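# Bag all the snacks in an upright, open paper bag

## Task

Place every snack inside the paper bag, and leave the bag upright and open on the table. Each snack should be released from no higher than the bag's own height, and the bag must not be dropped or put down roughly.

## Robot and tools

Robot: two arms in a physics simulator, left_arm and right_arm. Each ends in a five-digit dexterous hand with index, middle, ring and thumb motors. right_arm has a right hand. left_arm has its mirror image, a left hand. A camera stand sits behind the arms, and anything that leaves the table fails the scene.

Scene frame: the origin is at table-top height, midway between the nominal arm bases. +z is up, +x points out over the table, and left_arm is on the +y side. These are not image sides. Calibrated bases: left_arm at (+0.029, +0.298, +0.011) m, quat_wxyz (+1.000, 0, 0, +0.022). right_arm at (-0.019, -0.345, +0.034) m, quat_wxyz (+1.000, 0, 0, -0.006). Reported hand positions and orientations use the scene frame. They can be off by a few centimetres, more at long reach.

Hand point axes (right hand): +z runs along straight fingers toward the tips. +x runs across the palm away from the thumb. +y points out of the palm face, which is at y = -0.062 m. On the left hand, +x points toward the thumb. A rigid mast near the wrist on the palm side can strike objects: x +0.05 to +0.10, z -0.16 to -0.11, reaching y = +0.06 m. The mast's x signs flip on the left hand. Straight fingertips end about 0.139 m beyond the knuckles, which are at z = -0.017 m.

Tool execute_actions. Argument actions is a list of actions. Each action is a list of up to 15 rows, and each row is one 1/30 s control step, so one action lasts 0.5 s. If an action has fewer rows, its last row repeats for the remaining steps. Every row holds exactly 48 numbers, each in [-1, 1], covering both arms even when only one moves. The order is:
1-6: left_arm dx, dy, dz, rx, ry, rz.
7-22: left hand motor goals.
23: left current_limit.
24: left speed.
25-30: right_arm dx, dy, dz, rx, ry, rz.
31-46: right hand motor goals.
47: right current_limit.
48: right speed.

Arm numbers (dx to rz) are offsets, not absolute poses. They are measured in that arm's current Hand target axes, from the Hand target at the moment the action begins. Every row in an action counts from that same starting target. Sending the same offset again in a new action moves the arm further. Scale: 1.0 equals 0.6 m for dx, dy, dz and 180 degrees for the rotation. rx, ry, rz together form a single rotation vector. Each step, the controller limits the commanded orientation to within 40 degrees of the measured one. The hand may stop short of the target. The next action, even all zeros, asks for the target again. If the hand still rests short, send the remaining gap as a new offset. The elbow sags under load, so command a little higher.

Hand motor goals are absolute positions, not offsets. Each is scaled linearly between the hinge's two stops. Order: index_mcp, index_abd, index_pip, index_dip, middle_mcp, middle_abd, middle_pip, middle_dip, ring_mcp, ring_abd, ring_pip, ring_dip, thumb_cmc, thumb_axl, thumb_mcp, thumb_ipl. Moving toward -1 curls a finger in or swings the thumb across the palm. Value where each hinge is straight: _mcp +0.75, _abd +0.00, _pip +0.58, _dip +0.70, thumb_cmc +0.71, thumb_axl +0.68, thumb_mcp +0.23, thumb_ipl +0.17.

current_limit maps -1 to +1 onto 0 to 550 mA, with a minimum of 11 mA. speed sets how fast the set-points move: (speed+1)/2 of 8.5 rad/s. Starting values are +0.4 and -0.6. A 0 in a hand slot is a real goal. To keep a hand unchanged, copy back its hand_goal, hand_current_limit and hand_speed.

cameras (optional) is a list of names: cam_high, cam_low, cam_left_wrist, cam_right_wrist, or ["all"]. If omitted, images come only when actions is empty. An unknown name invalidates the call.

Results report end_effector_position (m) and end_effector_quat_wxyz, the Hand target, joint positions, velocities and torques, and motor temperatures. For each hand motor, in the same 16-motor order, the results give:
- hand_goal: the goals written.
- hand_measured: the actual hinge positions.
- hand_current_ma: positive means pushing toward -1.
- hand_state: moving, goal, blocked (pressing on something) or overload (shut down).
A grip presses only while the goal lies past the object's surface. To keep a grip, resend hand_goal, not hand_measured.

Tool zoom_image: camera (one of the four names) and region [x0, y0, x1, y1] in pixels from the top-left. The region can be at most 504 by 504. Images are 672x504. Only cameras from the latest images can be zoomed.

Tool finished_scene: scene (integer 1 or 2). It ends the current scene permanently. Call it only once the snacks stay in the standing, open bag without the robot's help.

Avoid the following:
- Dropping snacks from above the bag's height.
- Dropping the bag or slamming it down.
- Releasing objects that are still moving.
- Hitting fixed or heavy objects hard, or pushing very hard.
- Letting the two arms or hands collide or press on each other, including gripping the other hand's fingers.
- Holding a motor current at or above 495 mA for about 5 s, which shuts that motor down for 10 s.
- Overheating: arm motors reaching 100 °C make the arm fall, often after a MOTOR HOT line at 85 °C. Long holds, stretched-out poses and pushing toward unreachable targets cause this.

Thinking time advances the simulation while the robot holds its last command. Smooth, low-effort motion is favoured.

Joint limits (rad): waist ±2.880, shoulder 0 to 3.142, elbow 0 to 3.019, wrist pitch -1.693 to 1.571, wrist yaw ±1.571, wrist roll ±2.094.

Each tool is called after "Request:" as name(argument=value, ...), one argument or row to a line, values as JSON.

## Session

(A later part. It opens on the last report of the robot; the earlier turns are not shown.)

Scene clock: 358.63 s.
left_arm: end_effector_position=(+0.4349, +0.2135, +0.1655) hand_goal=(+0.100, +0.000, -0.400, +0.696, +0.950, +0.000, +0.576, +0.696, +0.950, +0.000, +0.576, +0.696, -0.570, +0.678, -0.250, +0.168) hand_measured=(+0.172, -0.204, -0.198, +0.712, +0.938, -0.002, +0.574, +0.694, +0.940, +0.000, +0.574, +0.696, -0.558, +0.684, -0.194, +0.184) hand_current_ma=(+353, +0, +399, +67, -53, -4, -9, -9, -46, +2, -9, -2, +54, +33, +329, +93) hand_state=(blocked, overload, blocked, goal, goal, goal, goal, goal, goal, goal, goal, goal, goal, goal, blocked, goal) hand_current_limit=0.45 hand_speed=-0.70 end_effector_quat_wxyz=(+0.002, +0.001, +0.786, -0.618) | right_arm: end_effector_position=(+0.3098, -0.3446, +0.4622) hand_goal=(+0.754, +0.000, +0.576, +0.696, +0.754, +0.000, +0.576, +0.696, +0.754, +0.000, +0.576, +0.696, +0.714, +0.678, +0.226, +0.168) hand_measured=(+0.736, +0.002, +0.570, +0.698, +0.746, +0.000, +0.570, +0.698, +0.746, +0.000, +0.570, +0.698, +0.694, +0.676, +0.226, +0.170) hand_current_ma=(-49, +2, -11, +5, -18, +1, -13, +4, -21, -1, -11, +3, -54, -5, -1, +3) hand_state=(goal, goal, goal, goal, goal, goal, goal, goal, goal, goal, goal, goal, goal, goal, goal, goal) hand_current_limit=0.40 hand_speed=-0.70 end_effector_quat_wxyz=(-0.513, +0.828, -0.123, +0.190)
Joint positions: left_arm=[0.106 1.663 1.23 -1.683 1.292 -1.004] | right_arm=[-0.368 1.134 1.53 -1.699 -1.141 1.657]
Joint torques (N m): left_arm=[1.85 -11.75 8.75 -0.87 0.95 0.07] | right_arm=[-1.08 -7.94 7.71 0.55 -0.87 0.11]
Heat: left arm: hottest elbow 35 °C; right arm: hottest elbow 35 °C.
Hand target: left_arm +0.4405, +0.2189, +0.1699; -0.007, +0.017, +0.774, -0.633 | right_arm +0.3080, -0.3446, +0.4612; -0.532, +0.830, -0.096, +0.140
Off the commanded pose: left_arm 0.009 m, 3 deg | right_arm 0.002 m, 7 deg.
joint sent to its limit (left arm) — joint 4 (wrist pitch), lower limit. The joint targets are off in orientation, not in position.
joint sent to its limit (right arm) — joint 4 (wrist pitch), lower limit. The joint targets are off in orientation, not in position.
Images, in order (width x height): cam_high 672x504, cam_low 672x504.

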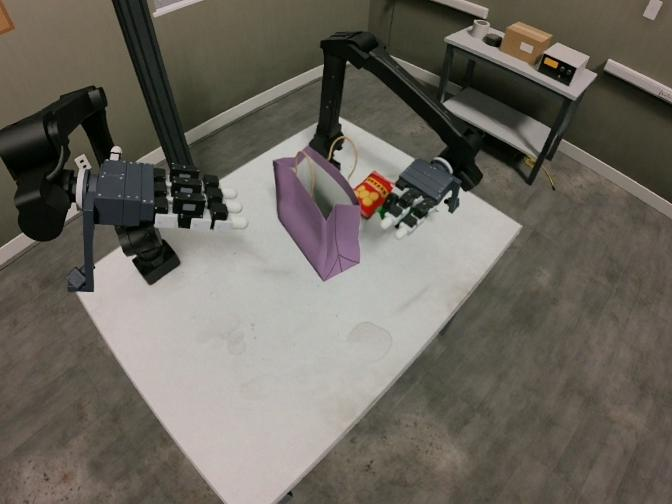

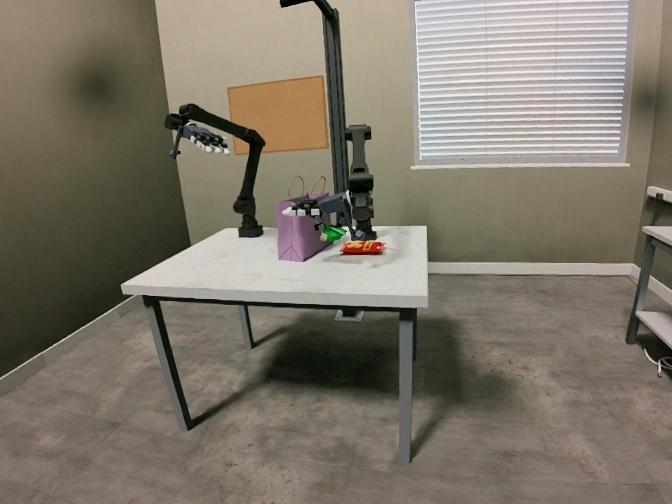

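Request:
execute_actions(
  actions=[
    [[0,0.1467,0.0312,0,0,0,0.1,0,-0.4,0.696,0.95,0,0.576,0.696,0.95,0,0.576,0.696,-0.571,0.678,-0.25,0.168,0.45,-0.7,0,0,0,0,0,0,0.754,0,0.576,0.696,0.754,0,0.576,0.696,0.754,0,0.576,0.696,0.714,0.678,0.226,0.168,0.4,-0.7]],
    [[0,0.02,0,0,0,0,0.15,0,0.0,0.696,0.9,0,0.576,0.696,0.9,0,0.576,0.696,-0.571,0.678,0.0,0.168,0.45,-0.6,0,0,0,0,0,0,0.754,0,0.576,0.696,0.754,0,0.576,0.696,0.754,0,0.576,0.696,0.714,0.678,0.226,0.168,0.4,-0.7]],
    [[0,0,0,0,0,0,0.3,0,0.576,0.696,0.9,0,0.576,0.696,0.9,0,0.576,0.696,-0.571,0.678,0.3,0.168,0.45,-0.6,0,0,0,0,0,0,0.754,0,0.576,0.696,0.754,0,0.576,0.696,0.754,0,0.576,0.696,0.714,0.678,0.226,0.168,0.4,-0.7]],
    [[0,-0.18,-0.06,0,0,0,0.3,0,0.576,0.696,0.9,0,0.576,0.696,0.9,0,0.576,0.696,-0.571,0.678,0.3,0.168,0.45,-0.6,0,0,0,0,0,0,0.754,0,0.576,0.696,0.754,0,0.576,0.696,0.754,0,0.576,0.696,0.714,0.678,0.226,0.168,0.4,-0.7]],
  ],
  cameras=["cam_high","cam_low","cam_left_wrist"],
)

Request:
zoom_image(
  camera="cam_high",
  region=[340, 110, 500, 270],
)

Request:
zoom_image(
  camera="cam_low",
  region=[260, 160, 400, 290],
)

Scene clock: 361.93 s.
left_arm: end_effector_position=(+0.4309, +0.2269, +0.1746) hand_goal=(+0.300, +0.000, +0.576, +0.696, +0.900, +0.000, +0.576, +0.696, +0.900, +0.000, +0.576, +0.696, -0.570, +0.678, +0.300, +0.168) hand_measured=(+0.282, -0.204, +0.568, +0.698, +0.888, -0.002, +0.574, +0.694, +0.890, +0.000, +0.574, +0.696, -0.568, +0.680, +0.296, +0.170) hand_current_ma=(-77, +0, -28, +10, -48, -4, -9, -9, -42, +2, -9, -2, +5, +10, -22, +8) hand_state=(goal, overload, goal, goal, goal, goal, goal, goal, goal, goal, goal, goal, goal, goal, goal, goal) hand_current_limit=0.45 hand_speed=-0.60 end_effector_quat_wxyz=(+0.017, -0.002, +0.792, -0.610) | right_arm: end_effector_position=(+0.3098, -0.3446, +0.4622) hand_goal=(+0.754, +0.000, +0.576, +0.696, +0.754, +0.000, +0.576, +0.696, +0.754, +0.000, +0.576, +0.696, +0.714, +0.678, +0.226, +0.168) hand_measured=(+0.736, +0.002, +0.570, +0.698, +0.746, +0.000, +0.570, +0.698, +0.746, +0.000, +0.570, +0.698, +0.694, +0.676, +0.226, +0.170) hand_current_ma=(-49, +2, -11, +5, -18, +1, -13, +4, -21, -1, -11, +3, -54, -5, -1, +3) hand_state=(goal, goal, goal, goal, goal, goal, goal, goal, goal, goal, goal, goal, goal, goal, goal, goal) hand_current_limit=0.40 hand_speed=-0.70 end_effector_quat_wxyz=(-0.513, +0.828, -0.123, +0.190)
Joint positions: left_arm=[0.135 1.623 1.219 -1.677 1.274 -1.015] | right_arm=[-0.368 1.134 1.53 -1.699 -1.141 1.657]
Joint torques (N m): left_arm=[2.14 -10.29 10.29 -1.14 0.87 -0.05] | right_arm=[-1.44 -7.53 7.75 0.28 -0.87 0.08]
Heat: left arm: hottest elbow 35 °C; right arm: hottest elbow 35 °C.
Hand target: left_arm +0.4410, +0.2342, +0.1810; -0.008, +0.017, +0.774, -0.633 | right_arm +0.3080, -0.3446, +0.4612; -0.532, +0.830, -0.096, +0.140
Off the commanded pose: left_arm 0.014 m, 5 deg | right_arm 0.002 m, 7 deg.
joint sent to its limit (left arm) — joint 4 (wrist pitch), lower limit. The joint targets are off in orientation, not in position.
joint sent to its limit (right arm) — joint 4 (wrist pitch), lower limit. The joint targets are off in orientation, not in position.
Images, in order (width x height): cam_high 672x504, cam_low 672x504, cam_left_wrist 672x504.

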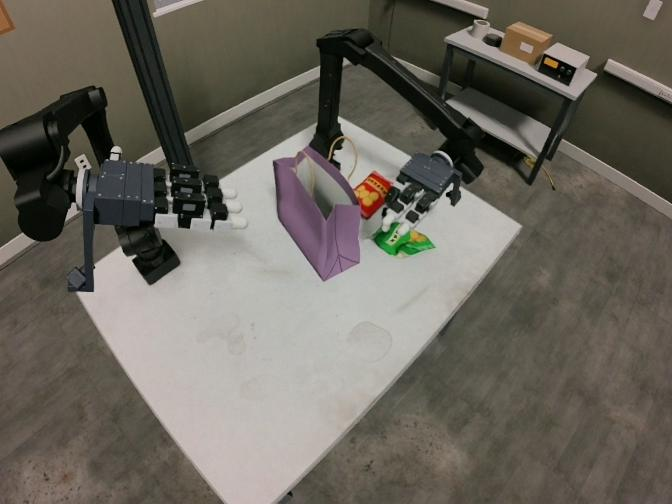

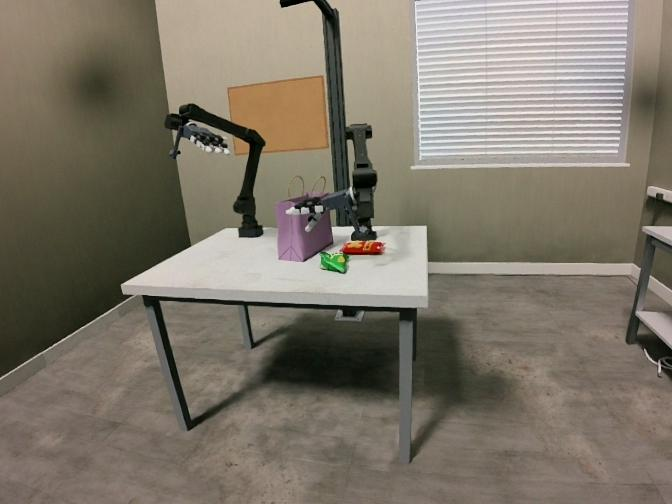

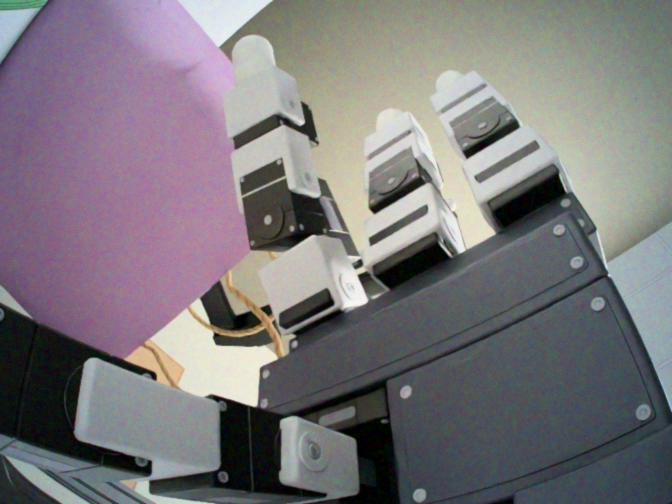

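Scaled by 3.150.

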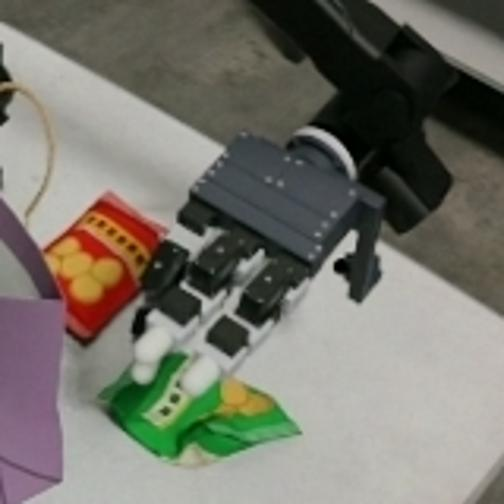

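Scaled by 3.600.

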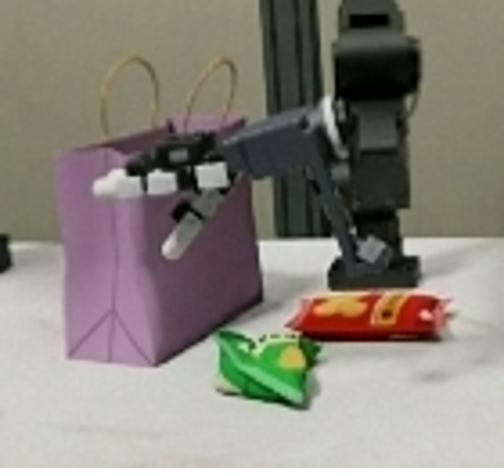

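Request:
execute_actions(
  actions=[
    [[-0.0035,0.0333,-0.12,0,0,0,0.3,0,0.576,0.696,0.9,0,0.576,0.696,0.9,0,0.576,0.696,-0.571,0.678,0.3,0.168,0.45,-0.6,0,0,0,0,0,0,0.754,0,0.576,0.696,0.754,0,0.576,0.696,0.754,0,0.576,0.696,0.714,0.678,0.226,0.168,0.4,-0.7]],
  ],
  cameras=["cam_high","cam_low"],
)

Request:
zoom_image(
  camera="cam_high",
  region=[350, 170, 450, 270],
)

Request:
zoom_image(
  camera="cam_low",
  region=[300, 220, 380, 290],
)

Scene clock: 363.87 s.
left_arm: end_effector_position=(+0.4297, +0.3062, +0.1655) hand_goal=(+0.300, +0.000, +0.576, +0.696, +0.900, +0.000, +0.576, +0.696, +0.900, +0.000, +0.576, +0.696, -0.570, +0.678, +0.300, +0.168) hand_measured=(+0.286, -0.204, +0.570, +0.698, +0.888, -0.002, +0.574, +0.694, +0.890, +0.000, +0.574, +0.696, -0.568, +0.680, +0.296, +0.170) hand_current_ma=(-64, +0, -24, +10, -48, -4, -9, -9, -42, +2, -9, -2, +5, +10, -20, +7) hand_state=(goal, overload, goal, goal, goal, goal, goal, goal, goal, goal, goal, goal, goal, goal, goal, goal) hand_current_limit=0.45 hand_speed=-0.60 end_effector_quat_wxyz=(+0.051, -0.054, +0.814, -0.577) | right_arm: end_effector_position=(+0.3098, -0.3446, +0.4622) hand_goal=(+0.754, +0.000, +0.576, +0.696, +0.754, +0.000, +0.576, +0.696, +0.754, +0.000, +0.576, +0.696, +0.714, +0.678, +0.226, +0.168) hand_measured=(+0.736, +0.002, +0.570, +0.698, +0.746, +0.000, +0.570, +0.698, +0.746, +0.000, +0.570, +0.698, +0.694, +0.676, +0.226, +0.170) hand_current_ma=(-49, +2, -11, +5, -18, +1, -13, +4, -21, -1, -11, +3, -54, -5, -1, +3) hand_state=(goal, goal, goal, goal, goal, goal, goal, goal, goal, goal, goal, goal, goal, goal, goal, goal) hand_current_limit=0.40 hand_speed=-0.70 end_effector_quat_wxyz=(-0.513, +0.828, -0.123, +0.190)
Joint positions: left_arm=[0.306 1.623 1.225 -1.677 1.184 -1.012] | right_arm=[-0.368 1.134 1.53 -1.699 -1.141 1.657]
Joint torques (N m): left_arm=[0.44 -10.11 11.55 -1.11 0.77 0.1] | right_arm=[-1.67 -7.71 7.77 0.43 -0.9 0.11]
Heat: left arm: hottest elbow 35 °C; right arm: hottest elbow 35 °C.
Hand target: left_arm +0.4458, +0.3086, +0.1757; -0.007, +0.017, +0.774, -0.633 | right_arm +0.3080, -0.3446, +0.4612; -0.532, +0.830, -0.096, +0.140
Off the commanded pose: left_arm 0.019 m, 13 deg | right_arm 0.002 m, 7 deg.
joint sent to its limit (left arm) — joint 4 (wrist pitch), lower limit. The joint targets are off in orientation, not in position.
joint sent to its limit (right arm) — joint 4 (wrist pitch), lower limit. The joint targets are off in orientation, not in position.
Images, in order (width x height): cam_high 672x504, cam_low 672x504.

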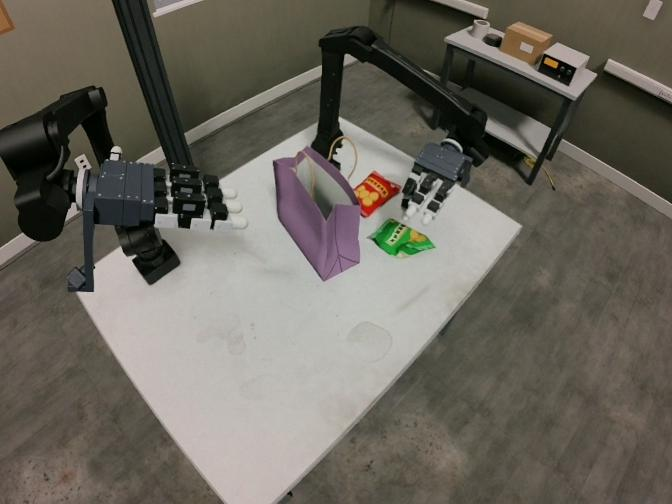

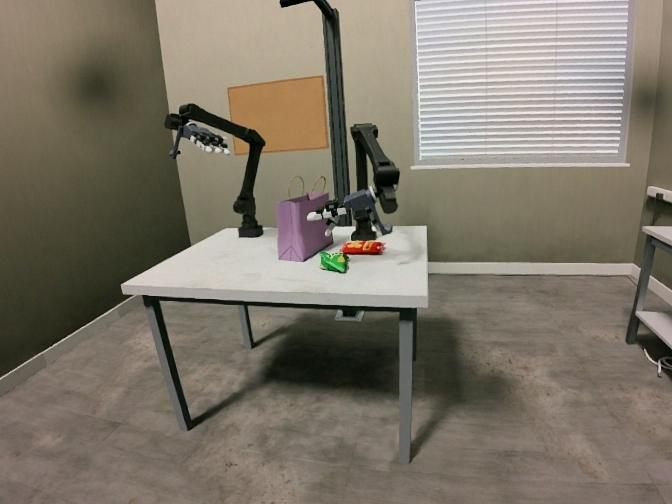

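Scaled by 5.040.

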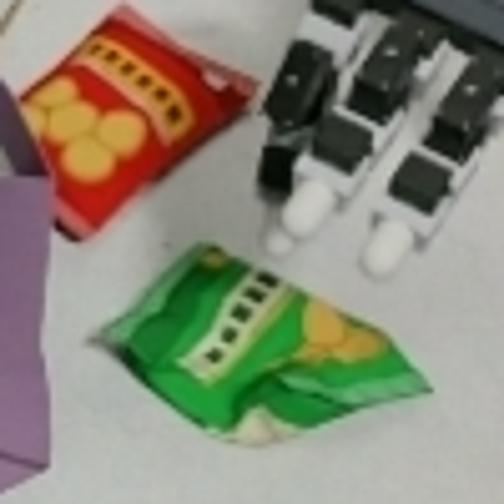

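Scaled by 6.300.

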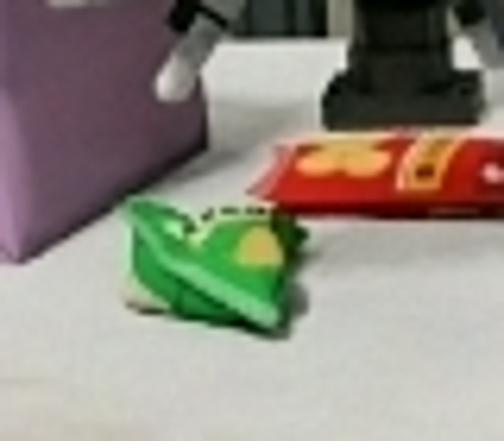

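Request:
execute_actions(
  actions=[
    [[-0.0197,0.08,0.1042,0,0.0272,0.0058,0.453,0,-0.3,0.696,0.95,0,0.576,0.696,0.95,0,0.576,0.696,-0.571,0.678,0.226,0.168,0.45,-0.5,0,0,0,0,0,0,0.754,0,0.576,0.696,0.754,0,0.576,0.696,0.754,0,0.576,0.696,0.714,0.678,0.226,0.168,0.4,-0.7]],
  ],
  cameras=["cam_high","cam_low","cam_left_wrist"],
)

Request:
zoom_image(
  camera="cam_high",
  region=[350, 160, 460, 270],
)

Request:
zoom_image(
  camera="cam_low",
  region=[290, 190, 390, 290],
)

Scene clock: 368.57 s.
left_arm: end_effector_position=(+0.4397, +0.2511, +0.1070) hand_goal=(+0.454, +0.000, -0.300, +0.696, +0.950, +0.000, +0.576, +0.696, +0.950, +0.000, +0.576, +0.696, -0.570, +0.678, +0.226, +0.168) hand_measured=(+0.436, -0.204, -0.296, +0.698, +0.930, -0.002, +0.574, +0.694, +0.932, +0.000, +0.574, +0.696, -0.568, +0.680, +0.226, +0.170) hand_current_ma=(-78, +0, +13, +10, -93, -4, -9, -9, -78, +2, -9, -2, +5, +10, +1, +7) hand_state=(goal, overload, goal, goal, blocked, goal, goal, goal, goal, goal, goal, goal, goal, goal, goal, goal) hand_current_limit=0.45 hand_speed=-0.50 end_effector_quat_wxyz=(-0.008, +0.009, +0.803, -0.596) | right_arm: end_effector_position=(+0.3098, -0.3446, +0.4622) hand_goal=(+0.754, +0.000, +0.576, +0.696, +0.754, +0.000, +0.576, +0.696, +0.754, +0.000, +0.576, +0.696, +0.714, +0.678, +0.226, +0.168) hand_measured=(+0.736, +0.002, +0.570, +0.698, +0.746, +0.000, +0.570, +0.698, +0.746, +0.000, +0.570, +0.698, +0.694, +0.676, +0.226, +0.170) hand_current_ma=(-49, +2, -11, +5, -18, +1, -13, +4, -21, -1, -11, +3, -54, -5, -1, +3) hand_state=(goal, goal, goal, goal, goal, goal, goal, goal, goal, goal, goal, goal, goal, goal, goal, goal) hand_current_limit=0.40 hand_speed=-0.70 end_effector_quat_wxyz=(-0.513, +0.828, -0.123, +0.190)
Joint positions: left_arm=[0.169 1.781 1.227 -1.677 1.196 -0.877] | right_arm=[-0.368 1.134 1.53 -1.699 -1.141 1.657]
Joint torques (N m): left_arm=[1.44 -12.34 10.35 -1.33 0.69 0.11] | right_arm=[-1.67 -8.35 7.72 0.34 -0.86 0.11]
Heat: left arm: hottest elbow 36 °C; right arm: hottest elbow 35 °C.
Hand target: left_arm +0.4563, +0.2565, +0.1164; -0.035, +0.051, +0.772, -0.632 | right_arm +0.3080, -0.3446, +0.4612; -0.532, +0.830, -0.096, +0.140
Off the commanded pose: left_arm 0.020 m, 8 deg | right_arm 0.002 m, 7 deg.
joint sent to its limit (left arm) — joint 4 (wrist pitch), lower limit. The joint targets are off in orientation, not in position.
joint sent to its limit (right arm) — joint 4 (wrist pitch), lower limit. The joint targets are off in orientation, not in position.
Images, in order (width x height): cam_high 672x504, cam_low 672x504, cam_left_wrist 672x504.

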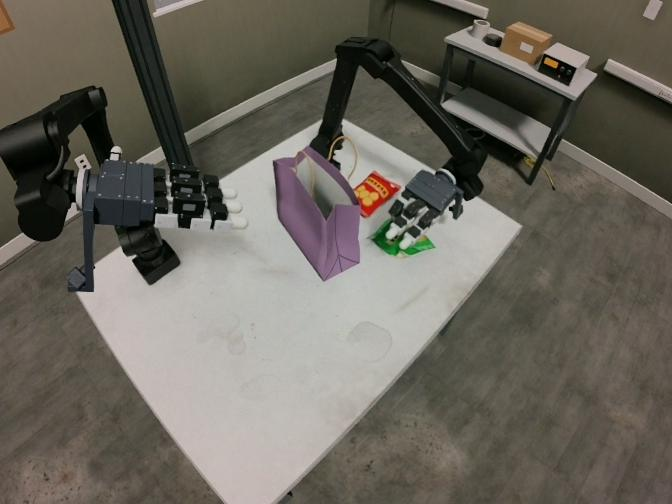

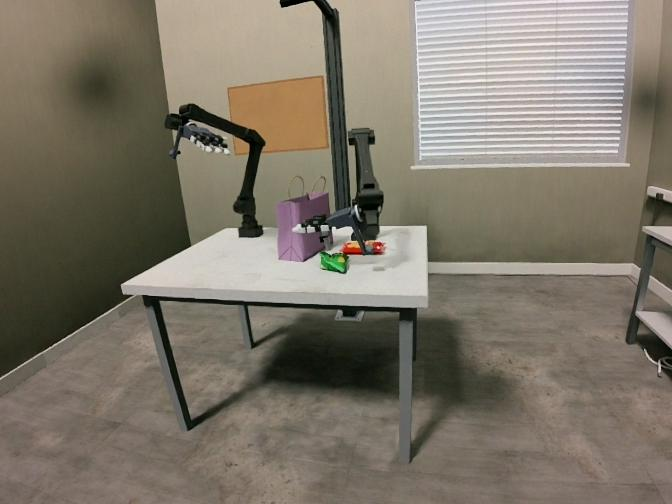

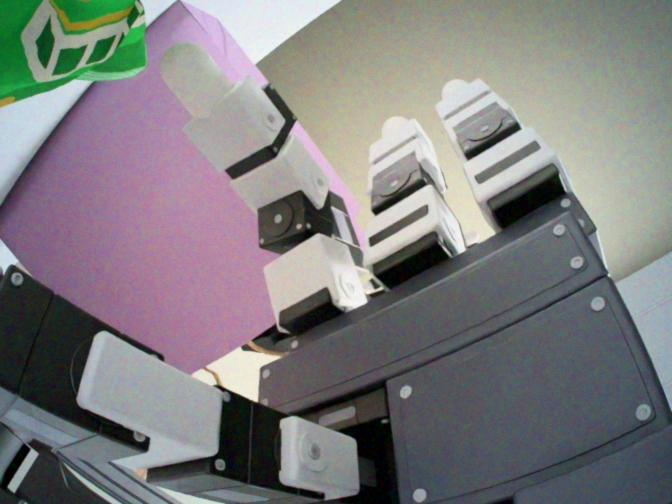

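Scaled by 4.582.

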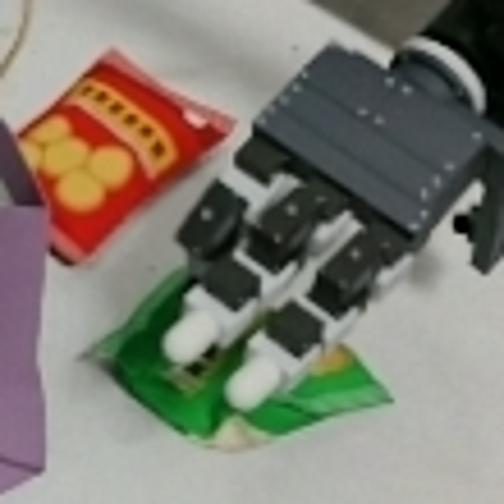

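Scaled by 5.040.

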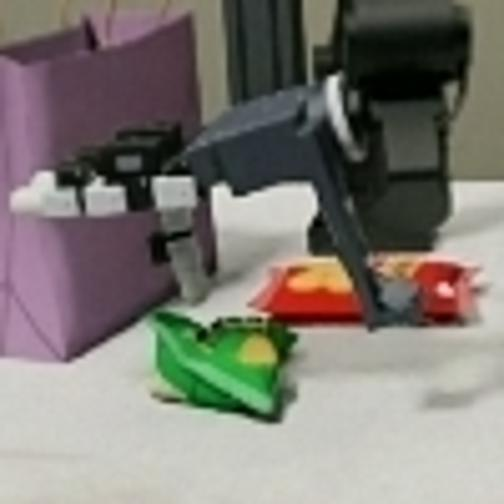

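Request:
execute_actions(
  actions=[
    [[0.0013,0.1,0.0103,0,0,0,0.453,0,-0.3,0.696,0.95,0,0.576,0.696,0.95,0,0.576,0.696,-0.571,0.678,0.226,0.168,0.45,-0.5,0,0,0,0,0,0,0.754,0,0.576,0.696,0.754,0,0.576,0.696,0.754,0,0.576,0.696,0.714,0.678,0.226,0.168,0.4,-0.7]],
    [[0,0,0,0,0,0,0.4,0,-0.35,0.696,0.95,0,0.576,0.696,0.95,0,0.576,0.696,-0.571,0.678,0.0,0.168,0.45,-0.7,0,0,0,0,0,0,0.754,0,0.576,0.696,0.754,0,0.576,0.696,0.754,0,0.576,0.696,0.714,0.678,0.226,0.168,0.4,-0.7]],
  ],
  cameras=["cam_high","cam_low","cam_left_wrist"],
)

Request:
zoom_image(
  camera="cam_high",
  region=[350, 160, 460, 270],
)

Request:
zoom_image(
  camera="cam_low",
  region=[290, 190, 390, 290],
)

Scene clock: 370.97 s.
left_arm: end_effector_position=(+0.4429, +0.2540, +0.0541) hand_goal=(+0.400, +0.000, -0.350, +0.696, +0.950, +0.000, +0.576, +0.696, +0.950, +0.000, +0.576, +0.696, -0.570, +0.678, +0.000, +0.168) hand_measured=(+0.404, -0.204, -0.348, +0.694, +0.930, -0.002, +0.574, +0.694, +0.932, +0.000, +0.574, +0.696, -0.568, +0.680, +0.002, +0.170) hand_current_ma=(+20, +0, +10, -7, -93, -4, -9, -9, -78, +2, -9, -2, +5, +10, +14, +7) hand_state=(goal, overload, goal, goal, blocked, goal, goal, goal, goal, goal, goal, goal, goal, goal, goal, goal) hand_current_limit=0.45 hand_speed=-0.70 end_effector_quat_wxyz=(-0.019, +0.027, +0.795, -0.605) | right_arm: end_effector_position=(+0.3098, -0.3446, +0.4622) hand_goal=(+0.754, +0.000, +0.576, +0.696, +0.754, +0.000, +0.576, +0.696, +0.754, +0.000, +0.576, +0.696, +0.714, +0.678, +0.226, +0.168) hand_measured=(+0.736, +0.002, +0.570, +0.698, +0.746, +0.000, +0.570, +0.698, +0.746, +0.000, +0.570, +0.698, +0.694, +0.676, +0.226, +0.170) hand_current_ma=(-49, +2, -11, +5, -18, +1, -13, +4, -21, -1, -11, +3, -54, -5, -1, +3) hand_state=(goal, goal, goal, goal, goal, goal, goal, goal, goal, goal, goal, goal, goal, goal, goal, goal) hand_current_limit=0.40 hand_speed=-0.70 end_effector_quat_wxyz=(-0.513, +0.828, -0.123, +0.190)
Joint positions: left_arm=[0.175 1.913 1.23 -1.679 1.181 -0.738] | right_arm=[-0.368 1.134 1.53 -1.699 -1.141 1.657]
Joint torques (N m): left_arm=[1.96 -12.28 8.9 -1.43 0.47 0.14] | right_arm=[-1.44 -7.77 7.84 0.49 -0.88 0.11]
Heat: left arm: hottest elbow 36 °C; right arm: hottest elbow 35 °C.
Hand target: left_arm +0.4569, +0.2623, +0.0564; -0.035, +0.051, +0.772, -0.632 | right_arm +0.3080, -0.3446, +0.4612; -0.532, +0.830, -0.096, +0.140
Off the commanded pose: left_arm 0.016 m, 5 deg | right_arm 0.002 m, 7 deg.
joint sent to its limit (left arm) — joint 4 (wrist pitch), lower limit. The joint targets are off in orientation, not in position.
joint sent to its limit (right arm) — joint 4 (wrist pitch), lower limit. The joint targets are off in orientation, not in position.
Images, in order (width x height): cam_high 672x504, cam_low 672x504, cam_left_wrist 672x504.

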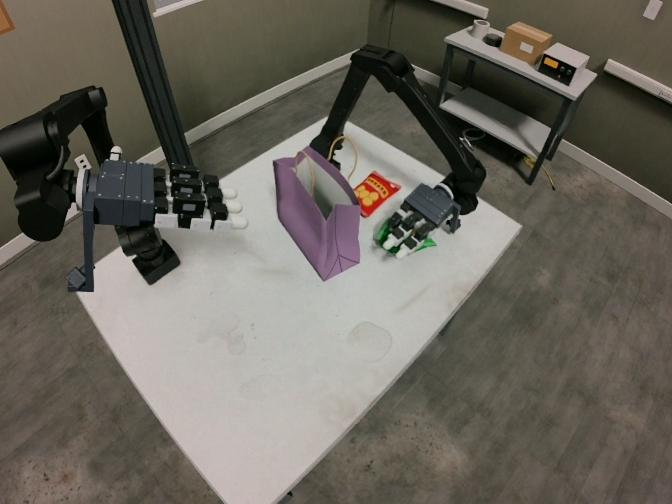

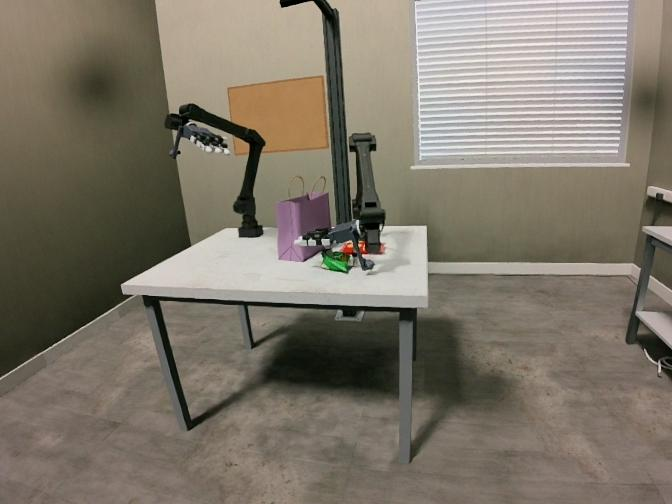

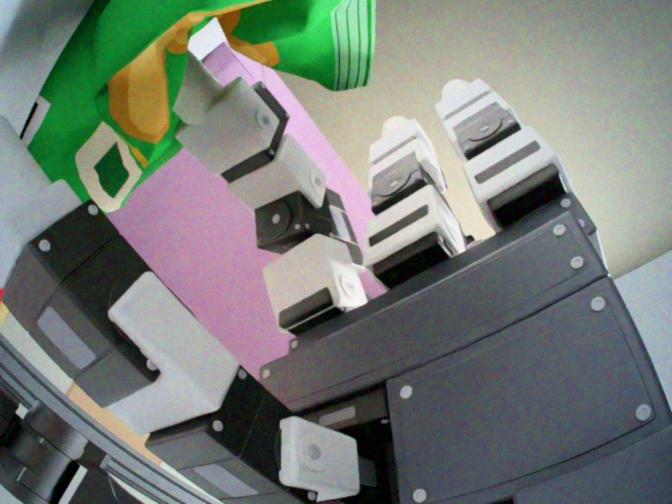

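Scaled by 4.582.

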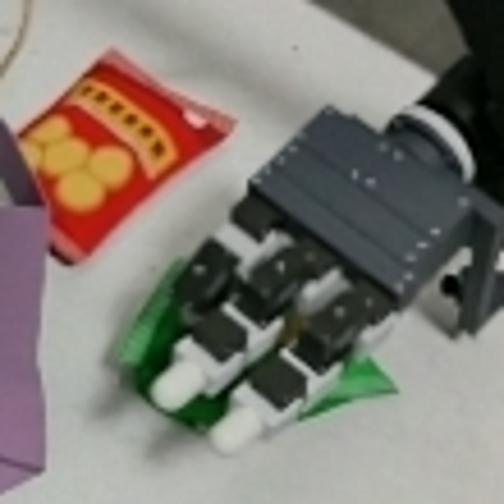

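Scaled by 5.040.

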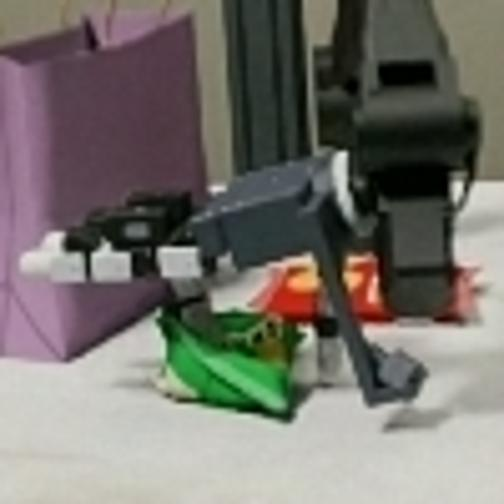

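Request:
execute_actions(
  actions=[
    [[0,0,0,0,0,0,0.3,0,-0.4,0.696,0.95,0,0.576,0.696,0.95,0,0.576,0.696,-0.571,0.678,-0.15,0.168,0.45,-0.7,0,0,0,0,0,0,0.754,0,0.576,0.696,0.754,0,0.576,0.696,0.754,0,0.576,0.696,0.714,0.678,0.226,0.168,0.4,-0.7]],
    [[0,0,0,0,0,0,0.2,0,-0.4,0.696,0.95,0,0.576,0.696,0.95,0,0.576,0.696,-0.571,0.678,-0.3,0.168,0.45,-0.7,0,0,0,0,0,0,0.754,0,0.576,0.696,0.754,0,0.576,0.696,0.754,0,0.576,0.696,0.714,0.678,0.226,0.168,0.4,-0.7]],
  ],
  cameras=["cam_high","cam_low","cam_left_wrist"],
)

Request:
zoom_image(
  camera="cam_low",
  region=[290, 190, 390, 290],
)

Scene clock: 373.00 s.
left_arm: end_effector_position=(+0.4426, +0.2539, +0.0544) hand_goal=(+0.200, +0.000, -0.400, +0.696, +0.950, +0.000, +0.576, +0.696, +0.950, +0.000, +0.576, +0.696, -0.570, +0.678, -0.300, +0.168) hand_measured=(+0.246, -0.186, -0.386, +0.700, +0.930, -0.002, +0.574, +0.694, +0.932, +0.000, +0.574, +0.696, -0.574, +0.676, -0.276, +0.178) hand_current_ma=(+220, +0, +54, +17, -93, -4, -9, -9, -78, +2, -9, -2, -16, -9, +133, +58) hand_state=(blocked, overload, goal, goal, blocked, goal, goal, goal, goal, goal, goal, goal, goal, goal, blocked, goal) hand_current_limit=0.45 hand_speed=-0.70 end_effector_quat_wxyz=(-0.020, +0.027, +0.795, -0.605) | right_arm: end_effector_position=(+0.3098, -0.3446, +0.4622) hand_goal=(+0.754, +0.000, +0.576, +0.696, +0.754, +0.000, +0.576, +0.696, +0.754, +0.000, +0.576, +0.696, +0.714, +0.678, +0.226, +0.168) hand_measured=(+0.736, +0.002, +0.570, +0.698, +0.746, +0.000, +0.570, +0.698, +0.746, +0.000, +0.570, +0.698, +0.694, +0.676, +0.226, +0.170) hand_current_ma=(-49, +2, -11, +5, -18, +1, -13, +4, -21, -1, -11, +3, -54, -5, -1, +3) hand_state=(goal, goal, goal, goal, goal, goal, goal, goal, goal, goal, goal, goal, goal, goal, goal, goal) hand_current_limit=0.40 hand_speed=-0.70 end_effector_quat_wxyz=(-0.513, +0.828, -0.123, +0.190)
Joint positions: left_arm=[0.175 1.913 1.23 -1.682 1.181 -0.735] | right_arm=[-0.368 1.134 1.53 -1.699 -1.141 1.657]
Joint torques (N m): left_arm=[1.96 -12.45 8.85 -1.31 0.48 0.11] | right_arm=[-1.14 -7.53 7.77 0.35 -0.89 0.1]
Heat: left arm: hottest elbow 36 °C; right arm: hottest elbow 35 °C.
Hand target: left_arm +0.4570, +0.2623, +0.0564; -0.035, +0.051, +0.772, -0.632 | right_arm +0.3080, -0.3446, +0.4612; -0.532, +0.830, -0.096, +0.140
Off the commanded pose: left_arm 0.017 m, 5 deg | right_arm 0.002 m, 7 deg.
joint sent to its limit (left arm) — joint 4 (wrist pitch), lower limit. The joint targets are off in orientation, not in position.
joint sent to its limit (right arm) — joint 4 (wrist pitch), lower limit. The joint targets are off in orientation, not in position.
Images, in order (width x height): cam_high 672x504, cam_low 672x504, cam_left_wrist 672x504.

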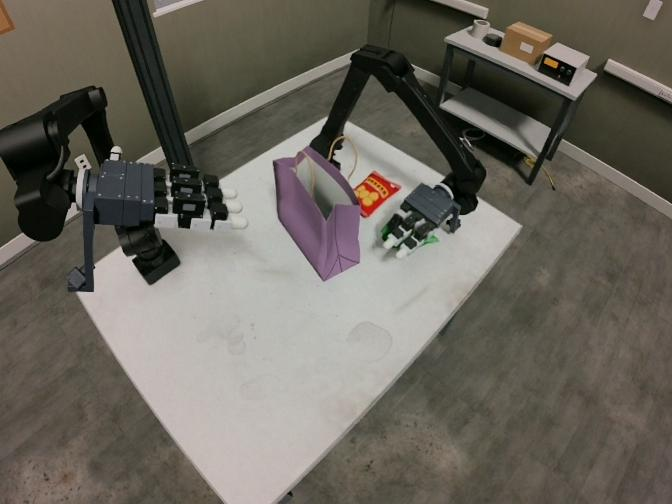

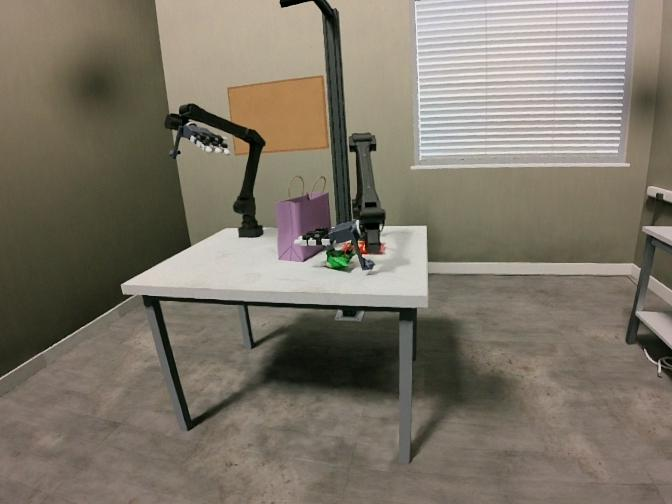

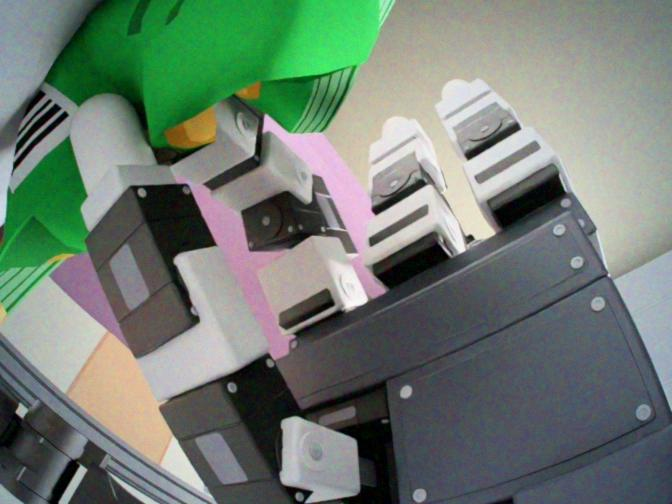

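Scaled by 5.040.

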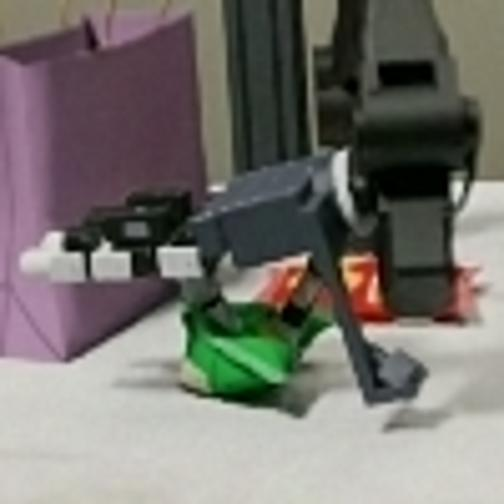

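Request:
execute_actions(
  actions=[],
)

Scene clock: 375.57 s.
left_arm: end_effector_position=(+0.4426, +0.2539, +0.0544) hand_goal=(+0.200, +0.000, -0.400, +0.696, +0.950, +0.000, +0.576, +0.696, +0.950, +0.000, +0.576, +0.696, -0.570, +0.678, -0.300, +0.168) hand_measured=(+0.246, -0.186, -0.386, +0.700, +0.930, -0.002, +0.574, +0.694, +0.932, +0.000, +0.574, +0.696, -0.574, +0.676, -0.276, +0.178) hand_current_ma=(+220, +0, +54, +17, -93, -4, -9, -9, -78, +2, -9, -2, -16, -9, +133, +58) hand_state=(blocked, overload, goal, goal, blocked, goal, goal, goal, goal, goal, goal, goal, goal, goal, blocked, goal) hand_current_limit=0.45 hand_speed=-0.70 end_effector_quat_wxyz=(-0.020, +0.027, +0.795, -0.605) | right_arm: end_effector_position=(+0.3098, -0.3446, +0.4622) hand_goal=(+0.754, +0.000, +0.576, +0.696, +0.754, +0.000, +0.576, +0.696, +0.754, +0.000, +0.576, +0.696, +0.714, +0.678, +0.226, +0.168) hand_measured=(+0.736, +0.002, +0.570, +0.698, +0.746, +0.000, +0.570, +0.698, +0.746, +0.000, +0.570, +0.698, +0.694, +0.676, +0.226, +0.170) hand_current_ma=(-49, +2, -11, +5, -18, +1, -13, +4, -21, -1, -11, +3, -54, -5, -1, +3) hand_state=(goal, goal, goal, goal, goal, goal, goal, goal, goal, goal, goal, goal, goal, goal, goal, goal) hand_current_limit=0.40 hand_speed=-0.70 end_effector_quat_wxyz=(-0.513, +0.828, -0.123, +0.190)
Joint positions: left_arm=[0.175 1.913 1.23 -1.682 1.181 -0.735] | right_arm=[-0.368 1.134 1.53 -1.699 -1.141 1.657]
Joint velocities: within noise
Joint torques (N m): left_arm=[2.02 -12.28 8.9 -1.35 0.47 0.11] | right_arm=[-1.38 -7.71 7.87 0.53 -0.85 0.07]
Motor temperatures (°C): left_arm=[25 28 36 21 25 25] | right_arm=[26 29 35 26 30 24]
Heat: left arm: hottest elbow 36 °C; right arm: hottest elbow 35 °C.
Hand target: left_arm +0.4570, +0.2623, +0.0564; -0.035, +0.051, +0.772, -0.632 | right_arm +0.3080, -0.3446, +0.4612; -0.532, +0.830, -0.096, +0.140
Off the commanded pose: left_arm 0.017 m, 5 deg | right_arm 0.002 m, 7 deg.

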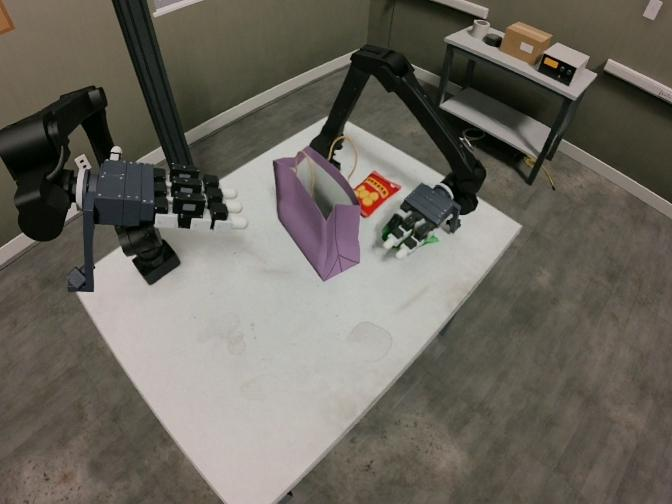

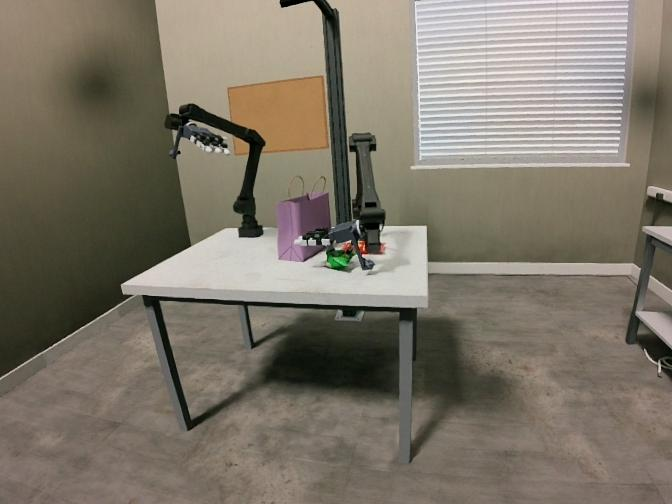

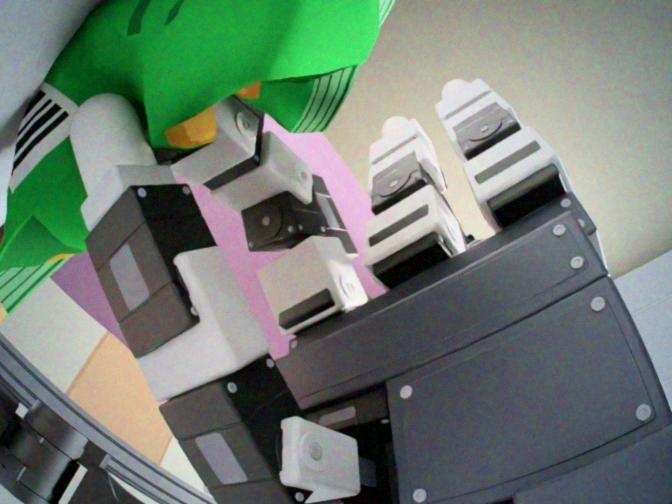

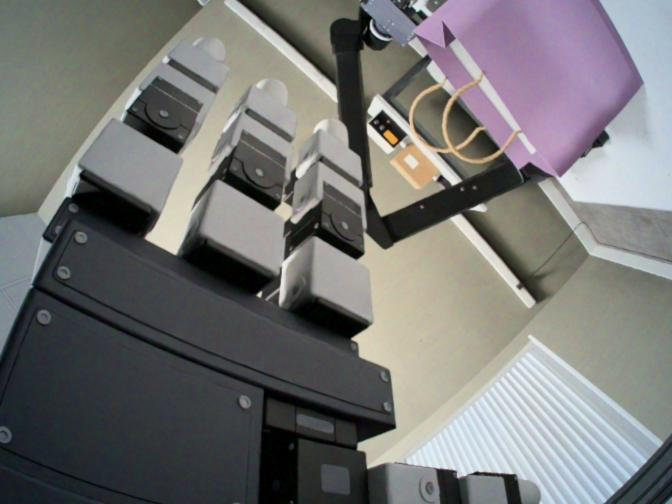

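Request:
zoom_image(
  camera="cam_high",
  region=[340, 150, 500, 290],
)

Request:
zoom_image(
  camera="cam_low",
  region=[260, 160, 420, 290],
)

Scaled by 3.150.

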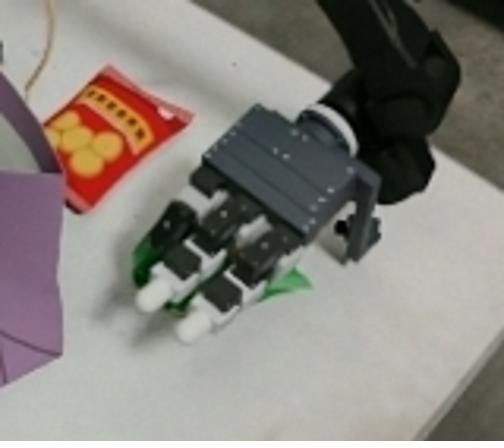

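Scaled by 3.150.

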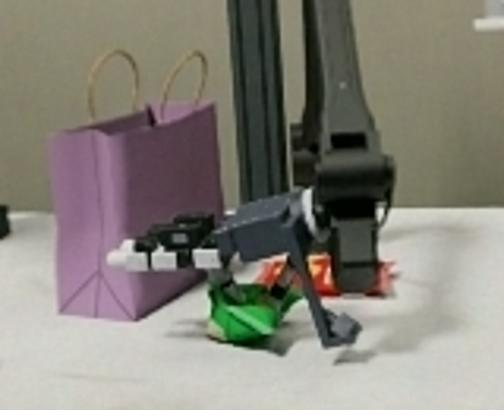

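Request:
execute_actions(
  actions=[
    [[0,0,0,0,0,0,0.12,0,-0.45,0.696,0.95,0,0.576,0.696,0.95,0,0.576,0.696,-0.571,0.678,-0.38,0.168,0.45,-0.7,0,0,0,0,0,0,0.754,0,0.576,0.696,0.754,0,0.576,0.696,0.754,0,0.576,0.696,0.714,0.678,0.226,0.168,0.4,-0.7]],
    [[0,-0.08,-0.0103,0,0,0,0.12,0,-0.48,0.696,0.95,0,0.576,0.696,0.95,0,0.576,0.696,-0.571,0.678,-0.4,0.168,0.45,-0.7,0,0,0,0,0,0,0.754,0,0.576,0.696,0.754,0,0.576,0.696,0.754,0,0.576,0.696,0.714,0.678,0.226,0.168,0.4,-0.7]],
  ],
  cameras=["cam_high","cam_low","cam_left_wrist"],
)

Scene clock: 377.67 s.
left_arm: end_effector_position=(+0.4414, +0.2548, +0.0912) hand_goal=(+0.120, +0.000, -0.480, +0.696, +0.950, +0.000, +0.576, +0.696, +0.950, +0.000, +0.576, +0.696, -0.570, +0.678, -0.400, +0.168) hand_measured=(+0.240, -0.100, -0.412, +0.708, +0.930, -0.002, +0.574, +0.694, +0.932, +0.000, +0.574, +0.696, -0.572, +0.678, -0.320, +0.182) hand_current_ma=(+399, +0, +308, +49, -93, -4, -9, -9, -78, +2, -9, -2, -9, -3, +399, +80) hand_state=(blocked, overload, blocked, goal, blocked, goal, goal, goal, goal, goal, goal, goal, goal, goal, blocked, goal) hand_current_limit=0.45 hand_speed=-0.70 end_effector_quat_wxyz=(-0.010, +0.017, +0.802, -0.597) | right_arm: end_effector_position=(+0.3098, -0.3446, +0.4622) hand_goal=(+0.754, +0.000, +0.576, +0.696, +0.754, +0.000, +0.576, +0.696, +0.754, +0.000, +0.576, +0.696, +0.714, +0.678, +0.226, +0.168) hand_measured=(+0.736, +0.002, +0.570, +0.698, +0.746, +0.000, +0.570, +0.698, +0.746, +0.000, +0.570, +0.698, +0.694, +0.676, +0.226, +0.170) hand_current_ma=(-49, +2, -11, +5, -18, +1, -13, +4, -21, -1, -11, +3, -54, -5, -1, +3) hand_state=(goal, goal, goal, goal, goal, goal, goal, goal, goal, goal, goal, goal, goal, goal, goal, goal) hand_current_limit=0.40 hand_speed=-0.70 end_effector_quat_wxyz=(-0.513, +0.828, -0.123, +0.190)
Joint positions: left_arm=[0.175 1.821 1.23 -1.682 1.185 -0.828] | right_arm=[-0.368 1.134 1.53 -1.699 -1.141 1.657]
Joint torques (N m): left_arm=[1.44 -13.63 9.62 -1.21 0.87 -0.09] | right_arm=[-1.26 -7.82 7.69 0.42 -0.9 0.08]
Heat: left arm: hottest elbow 36 °C; right arm: hottest elbow 35 °C.
Hand target: left_arm +0.4560, +0.2589, +0.1047; -0.035, +0.051, +0.772, -0.632 | right_arm +0.3080, -0.3446, +0.4612; -0.532, +0.830, -0.096, +0.140
Off the commanded pose: left_arm 0.020 m, 7 deg | right_arm 0.002 m, 7 deg.
joint sent to its limit (left arm) — joint 4 (wrist pitch), lower limit. The joint targets are off in orientation, not in position.
joint sent to its limit (right arm) — joint 4 (wrist pitch), lower limit. The joint targets are off in orientation, not in position.
Images, in order (width x height): cam_high 672x504, cam_low 672x504, cam_left_wrist 672x504.

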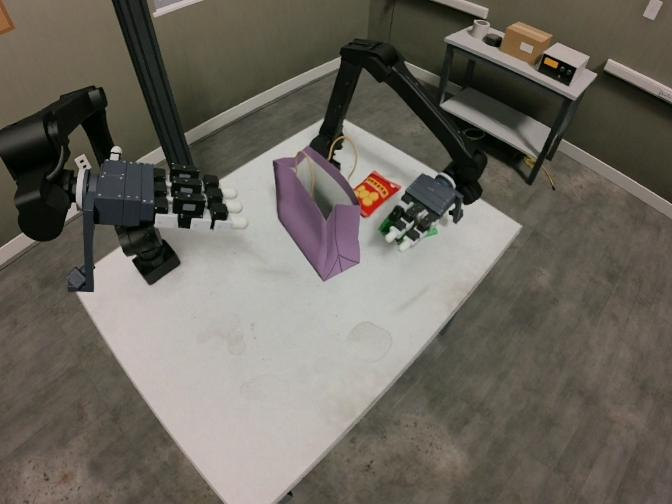

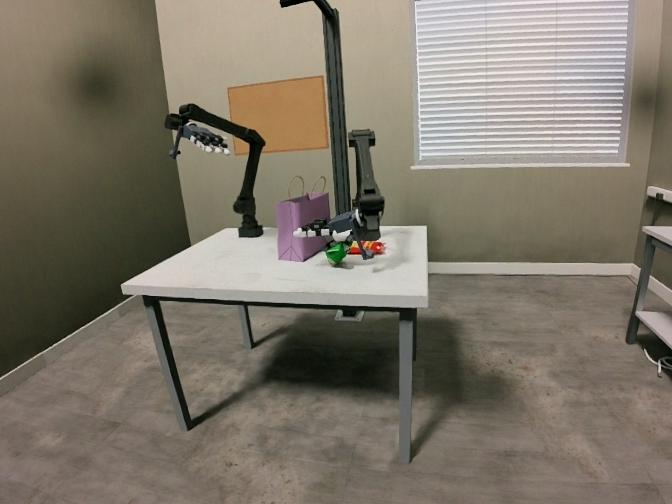

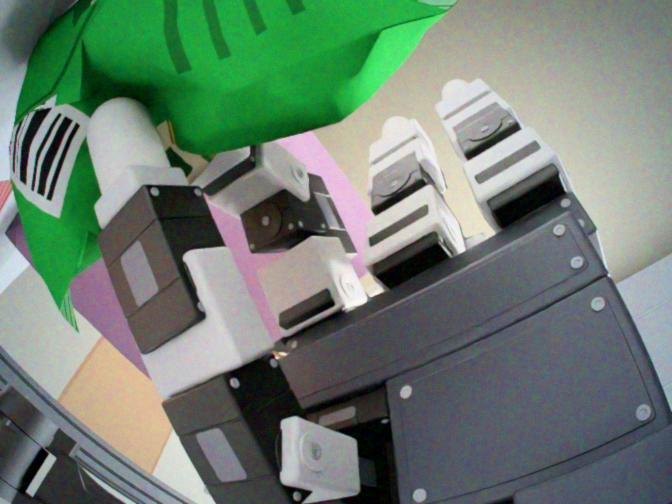

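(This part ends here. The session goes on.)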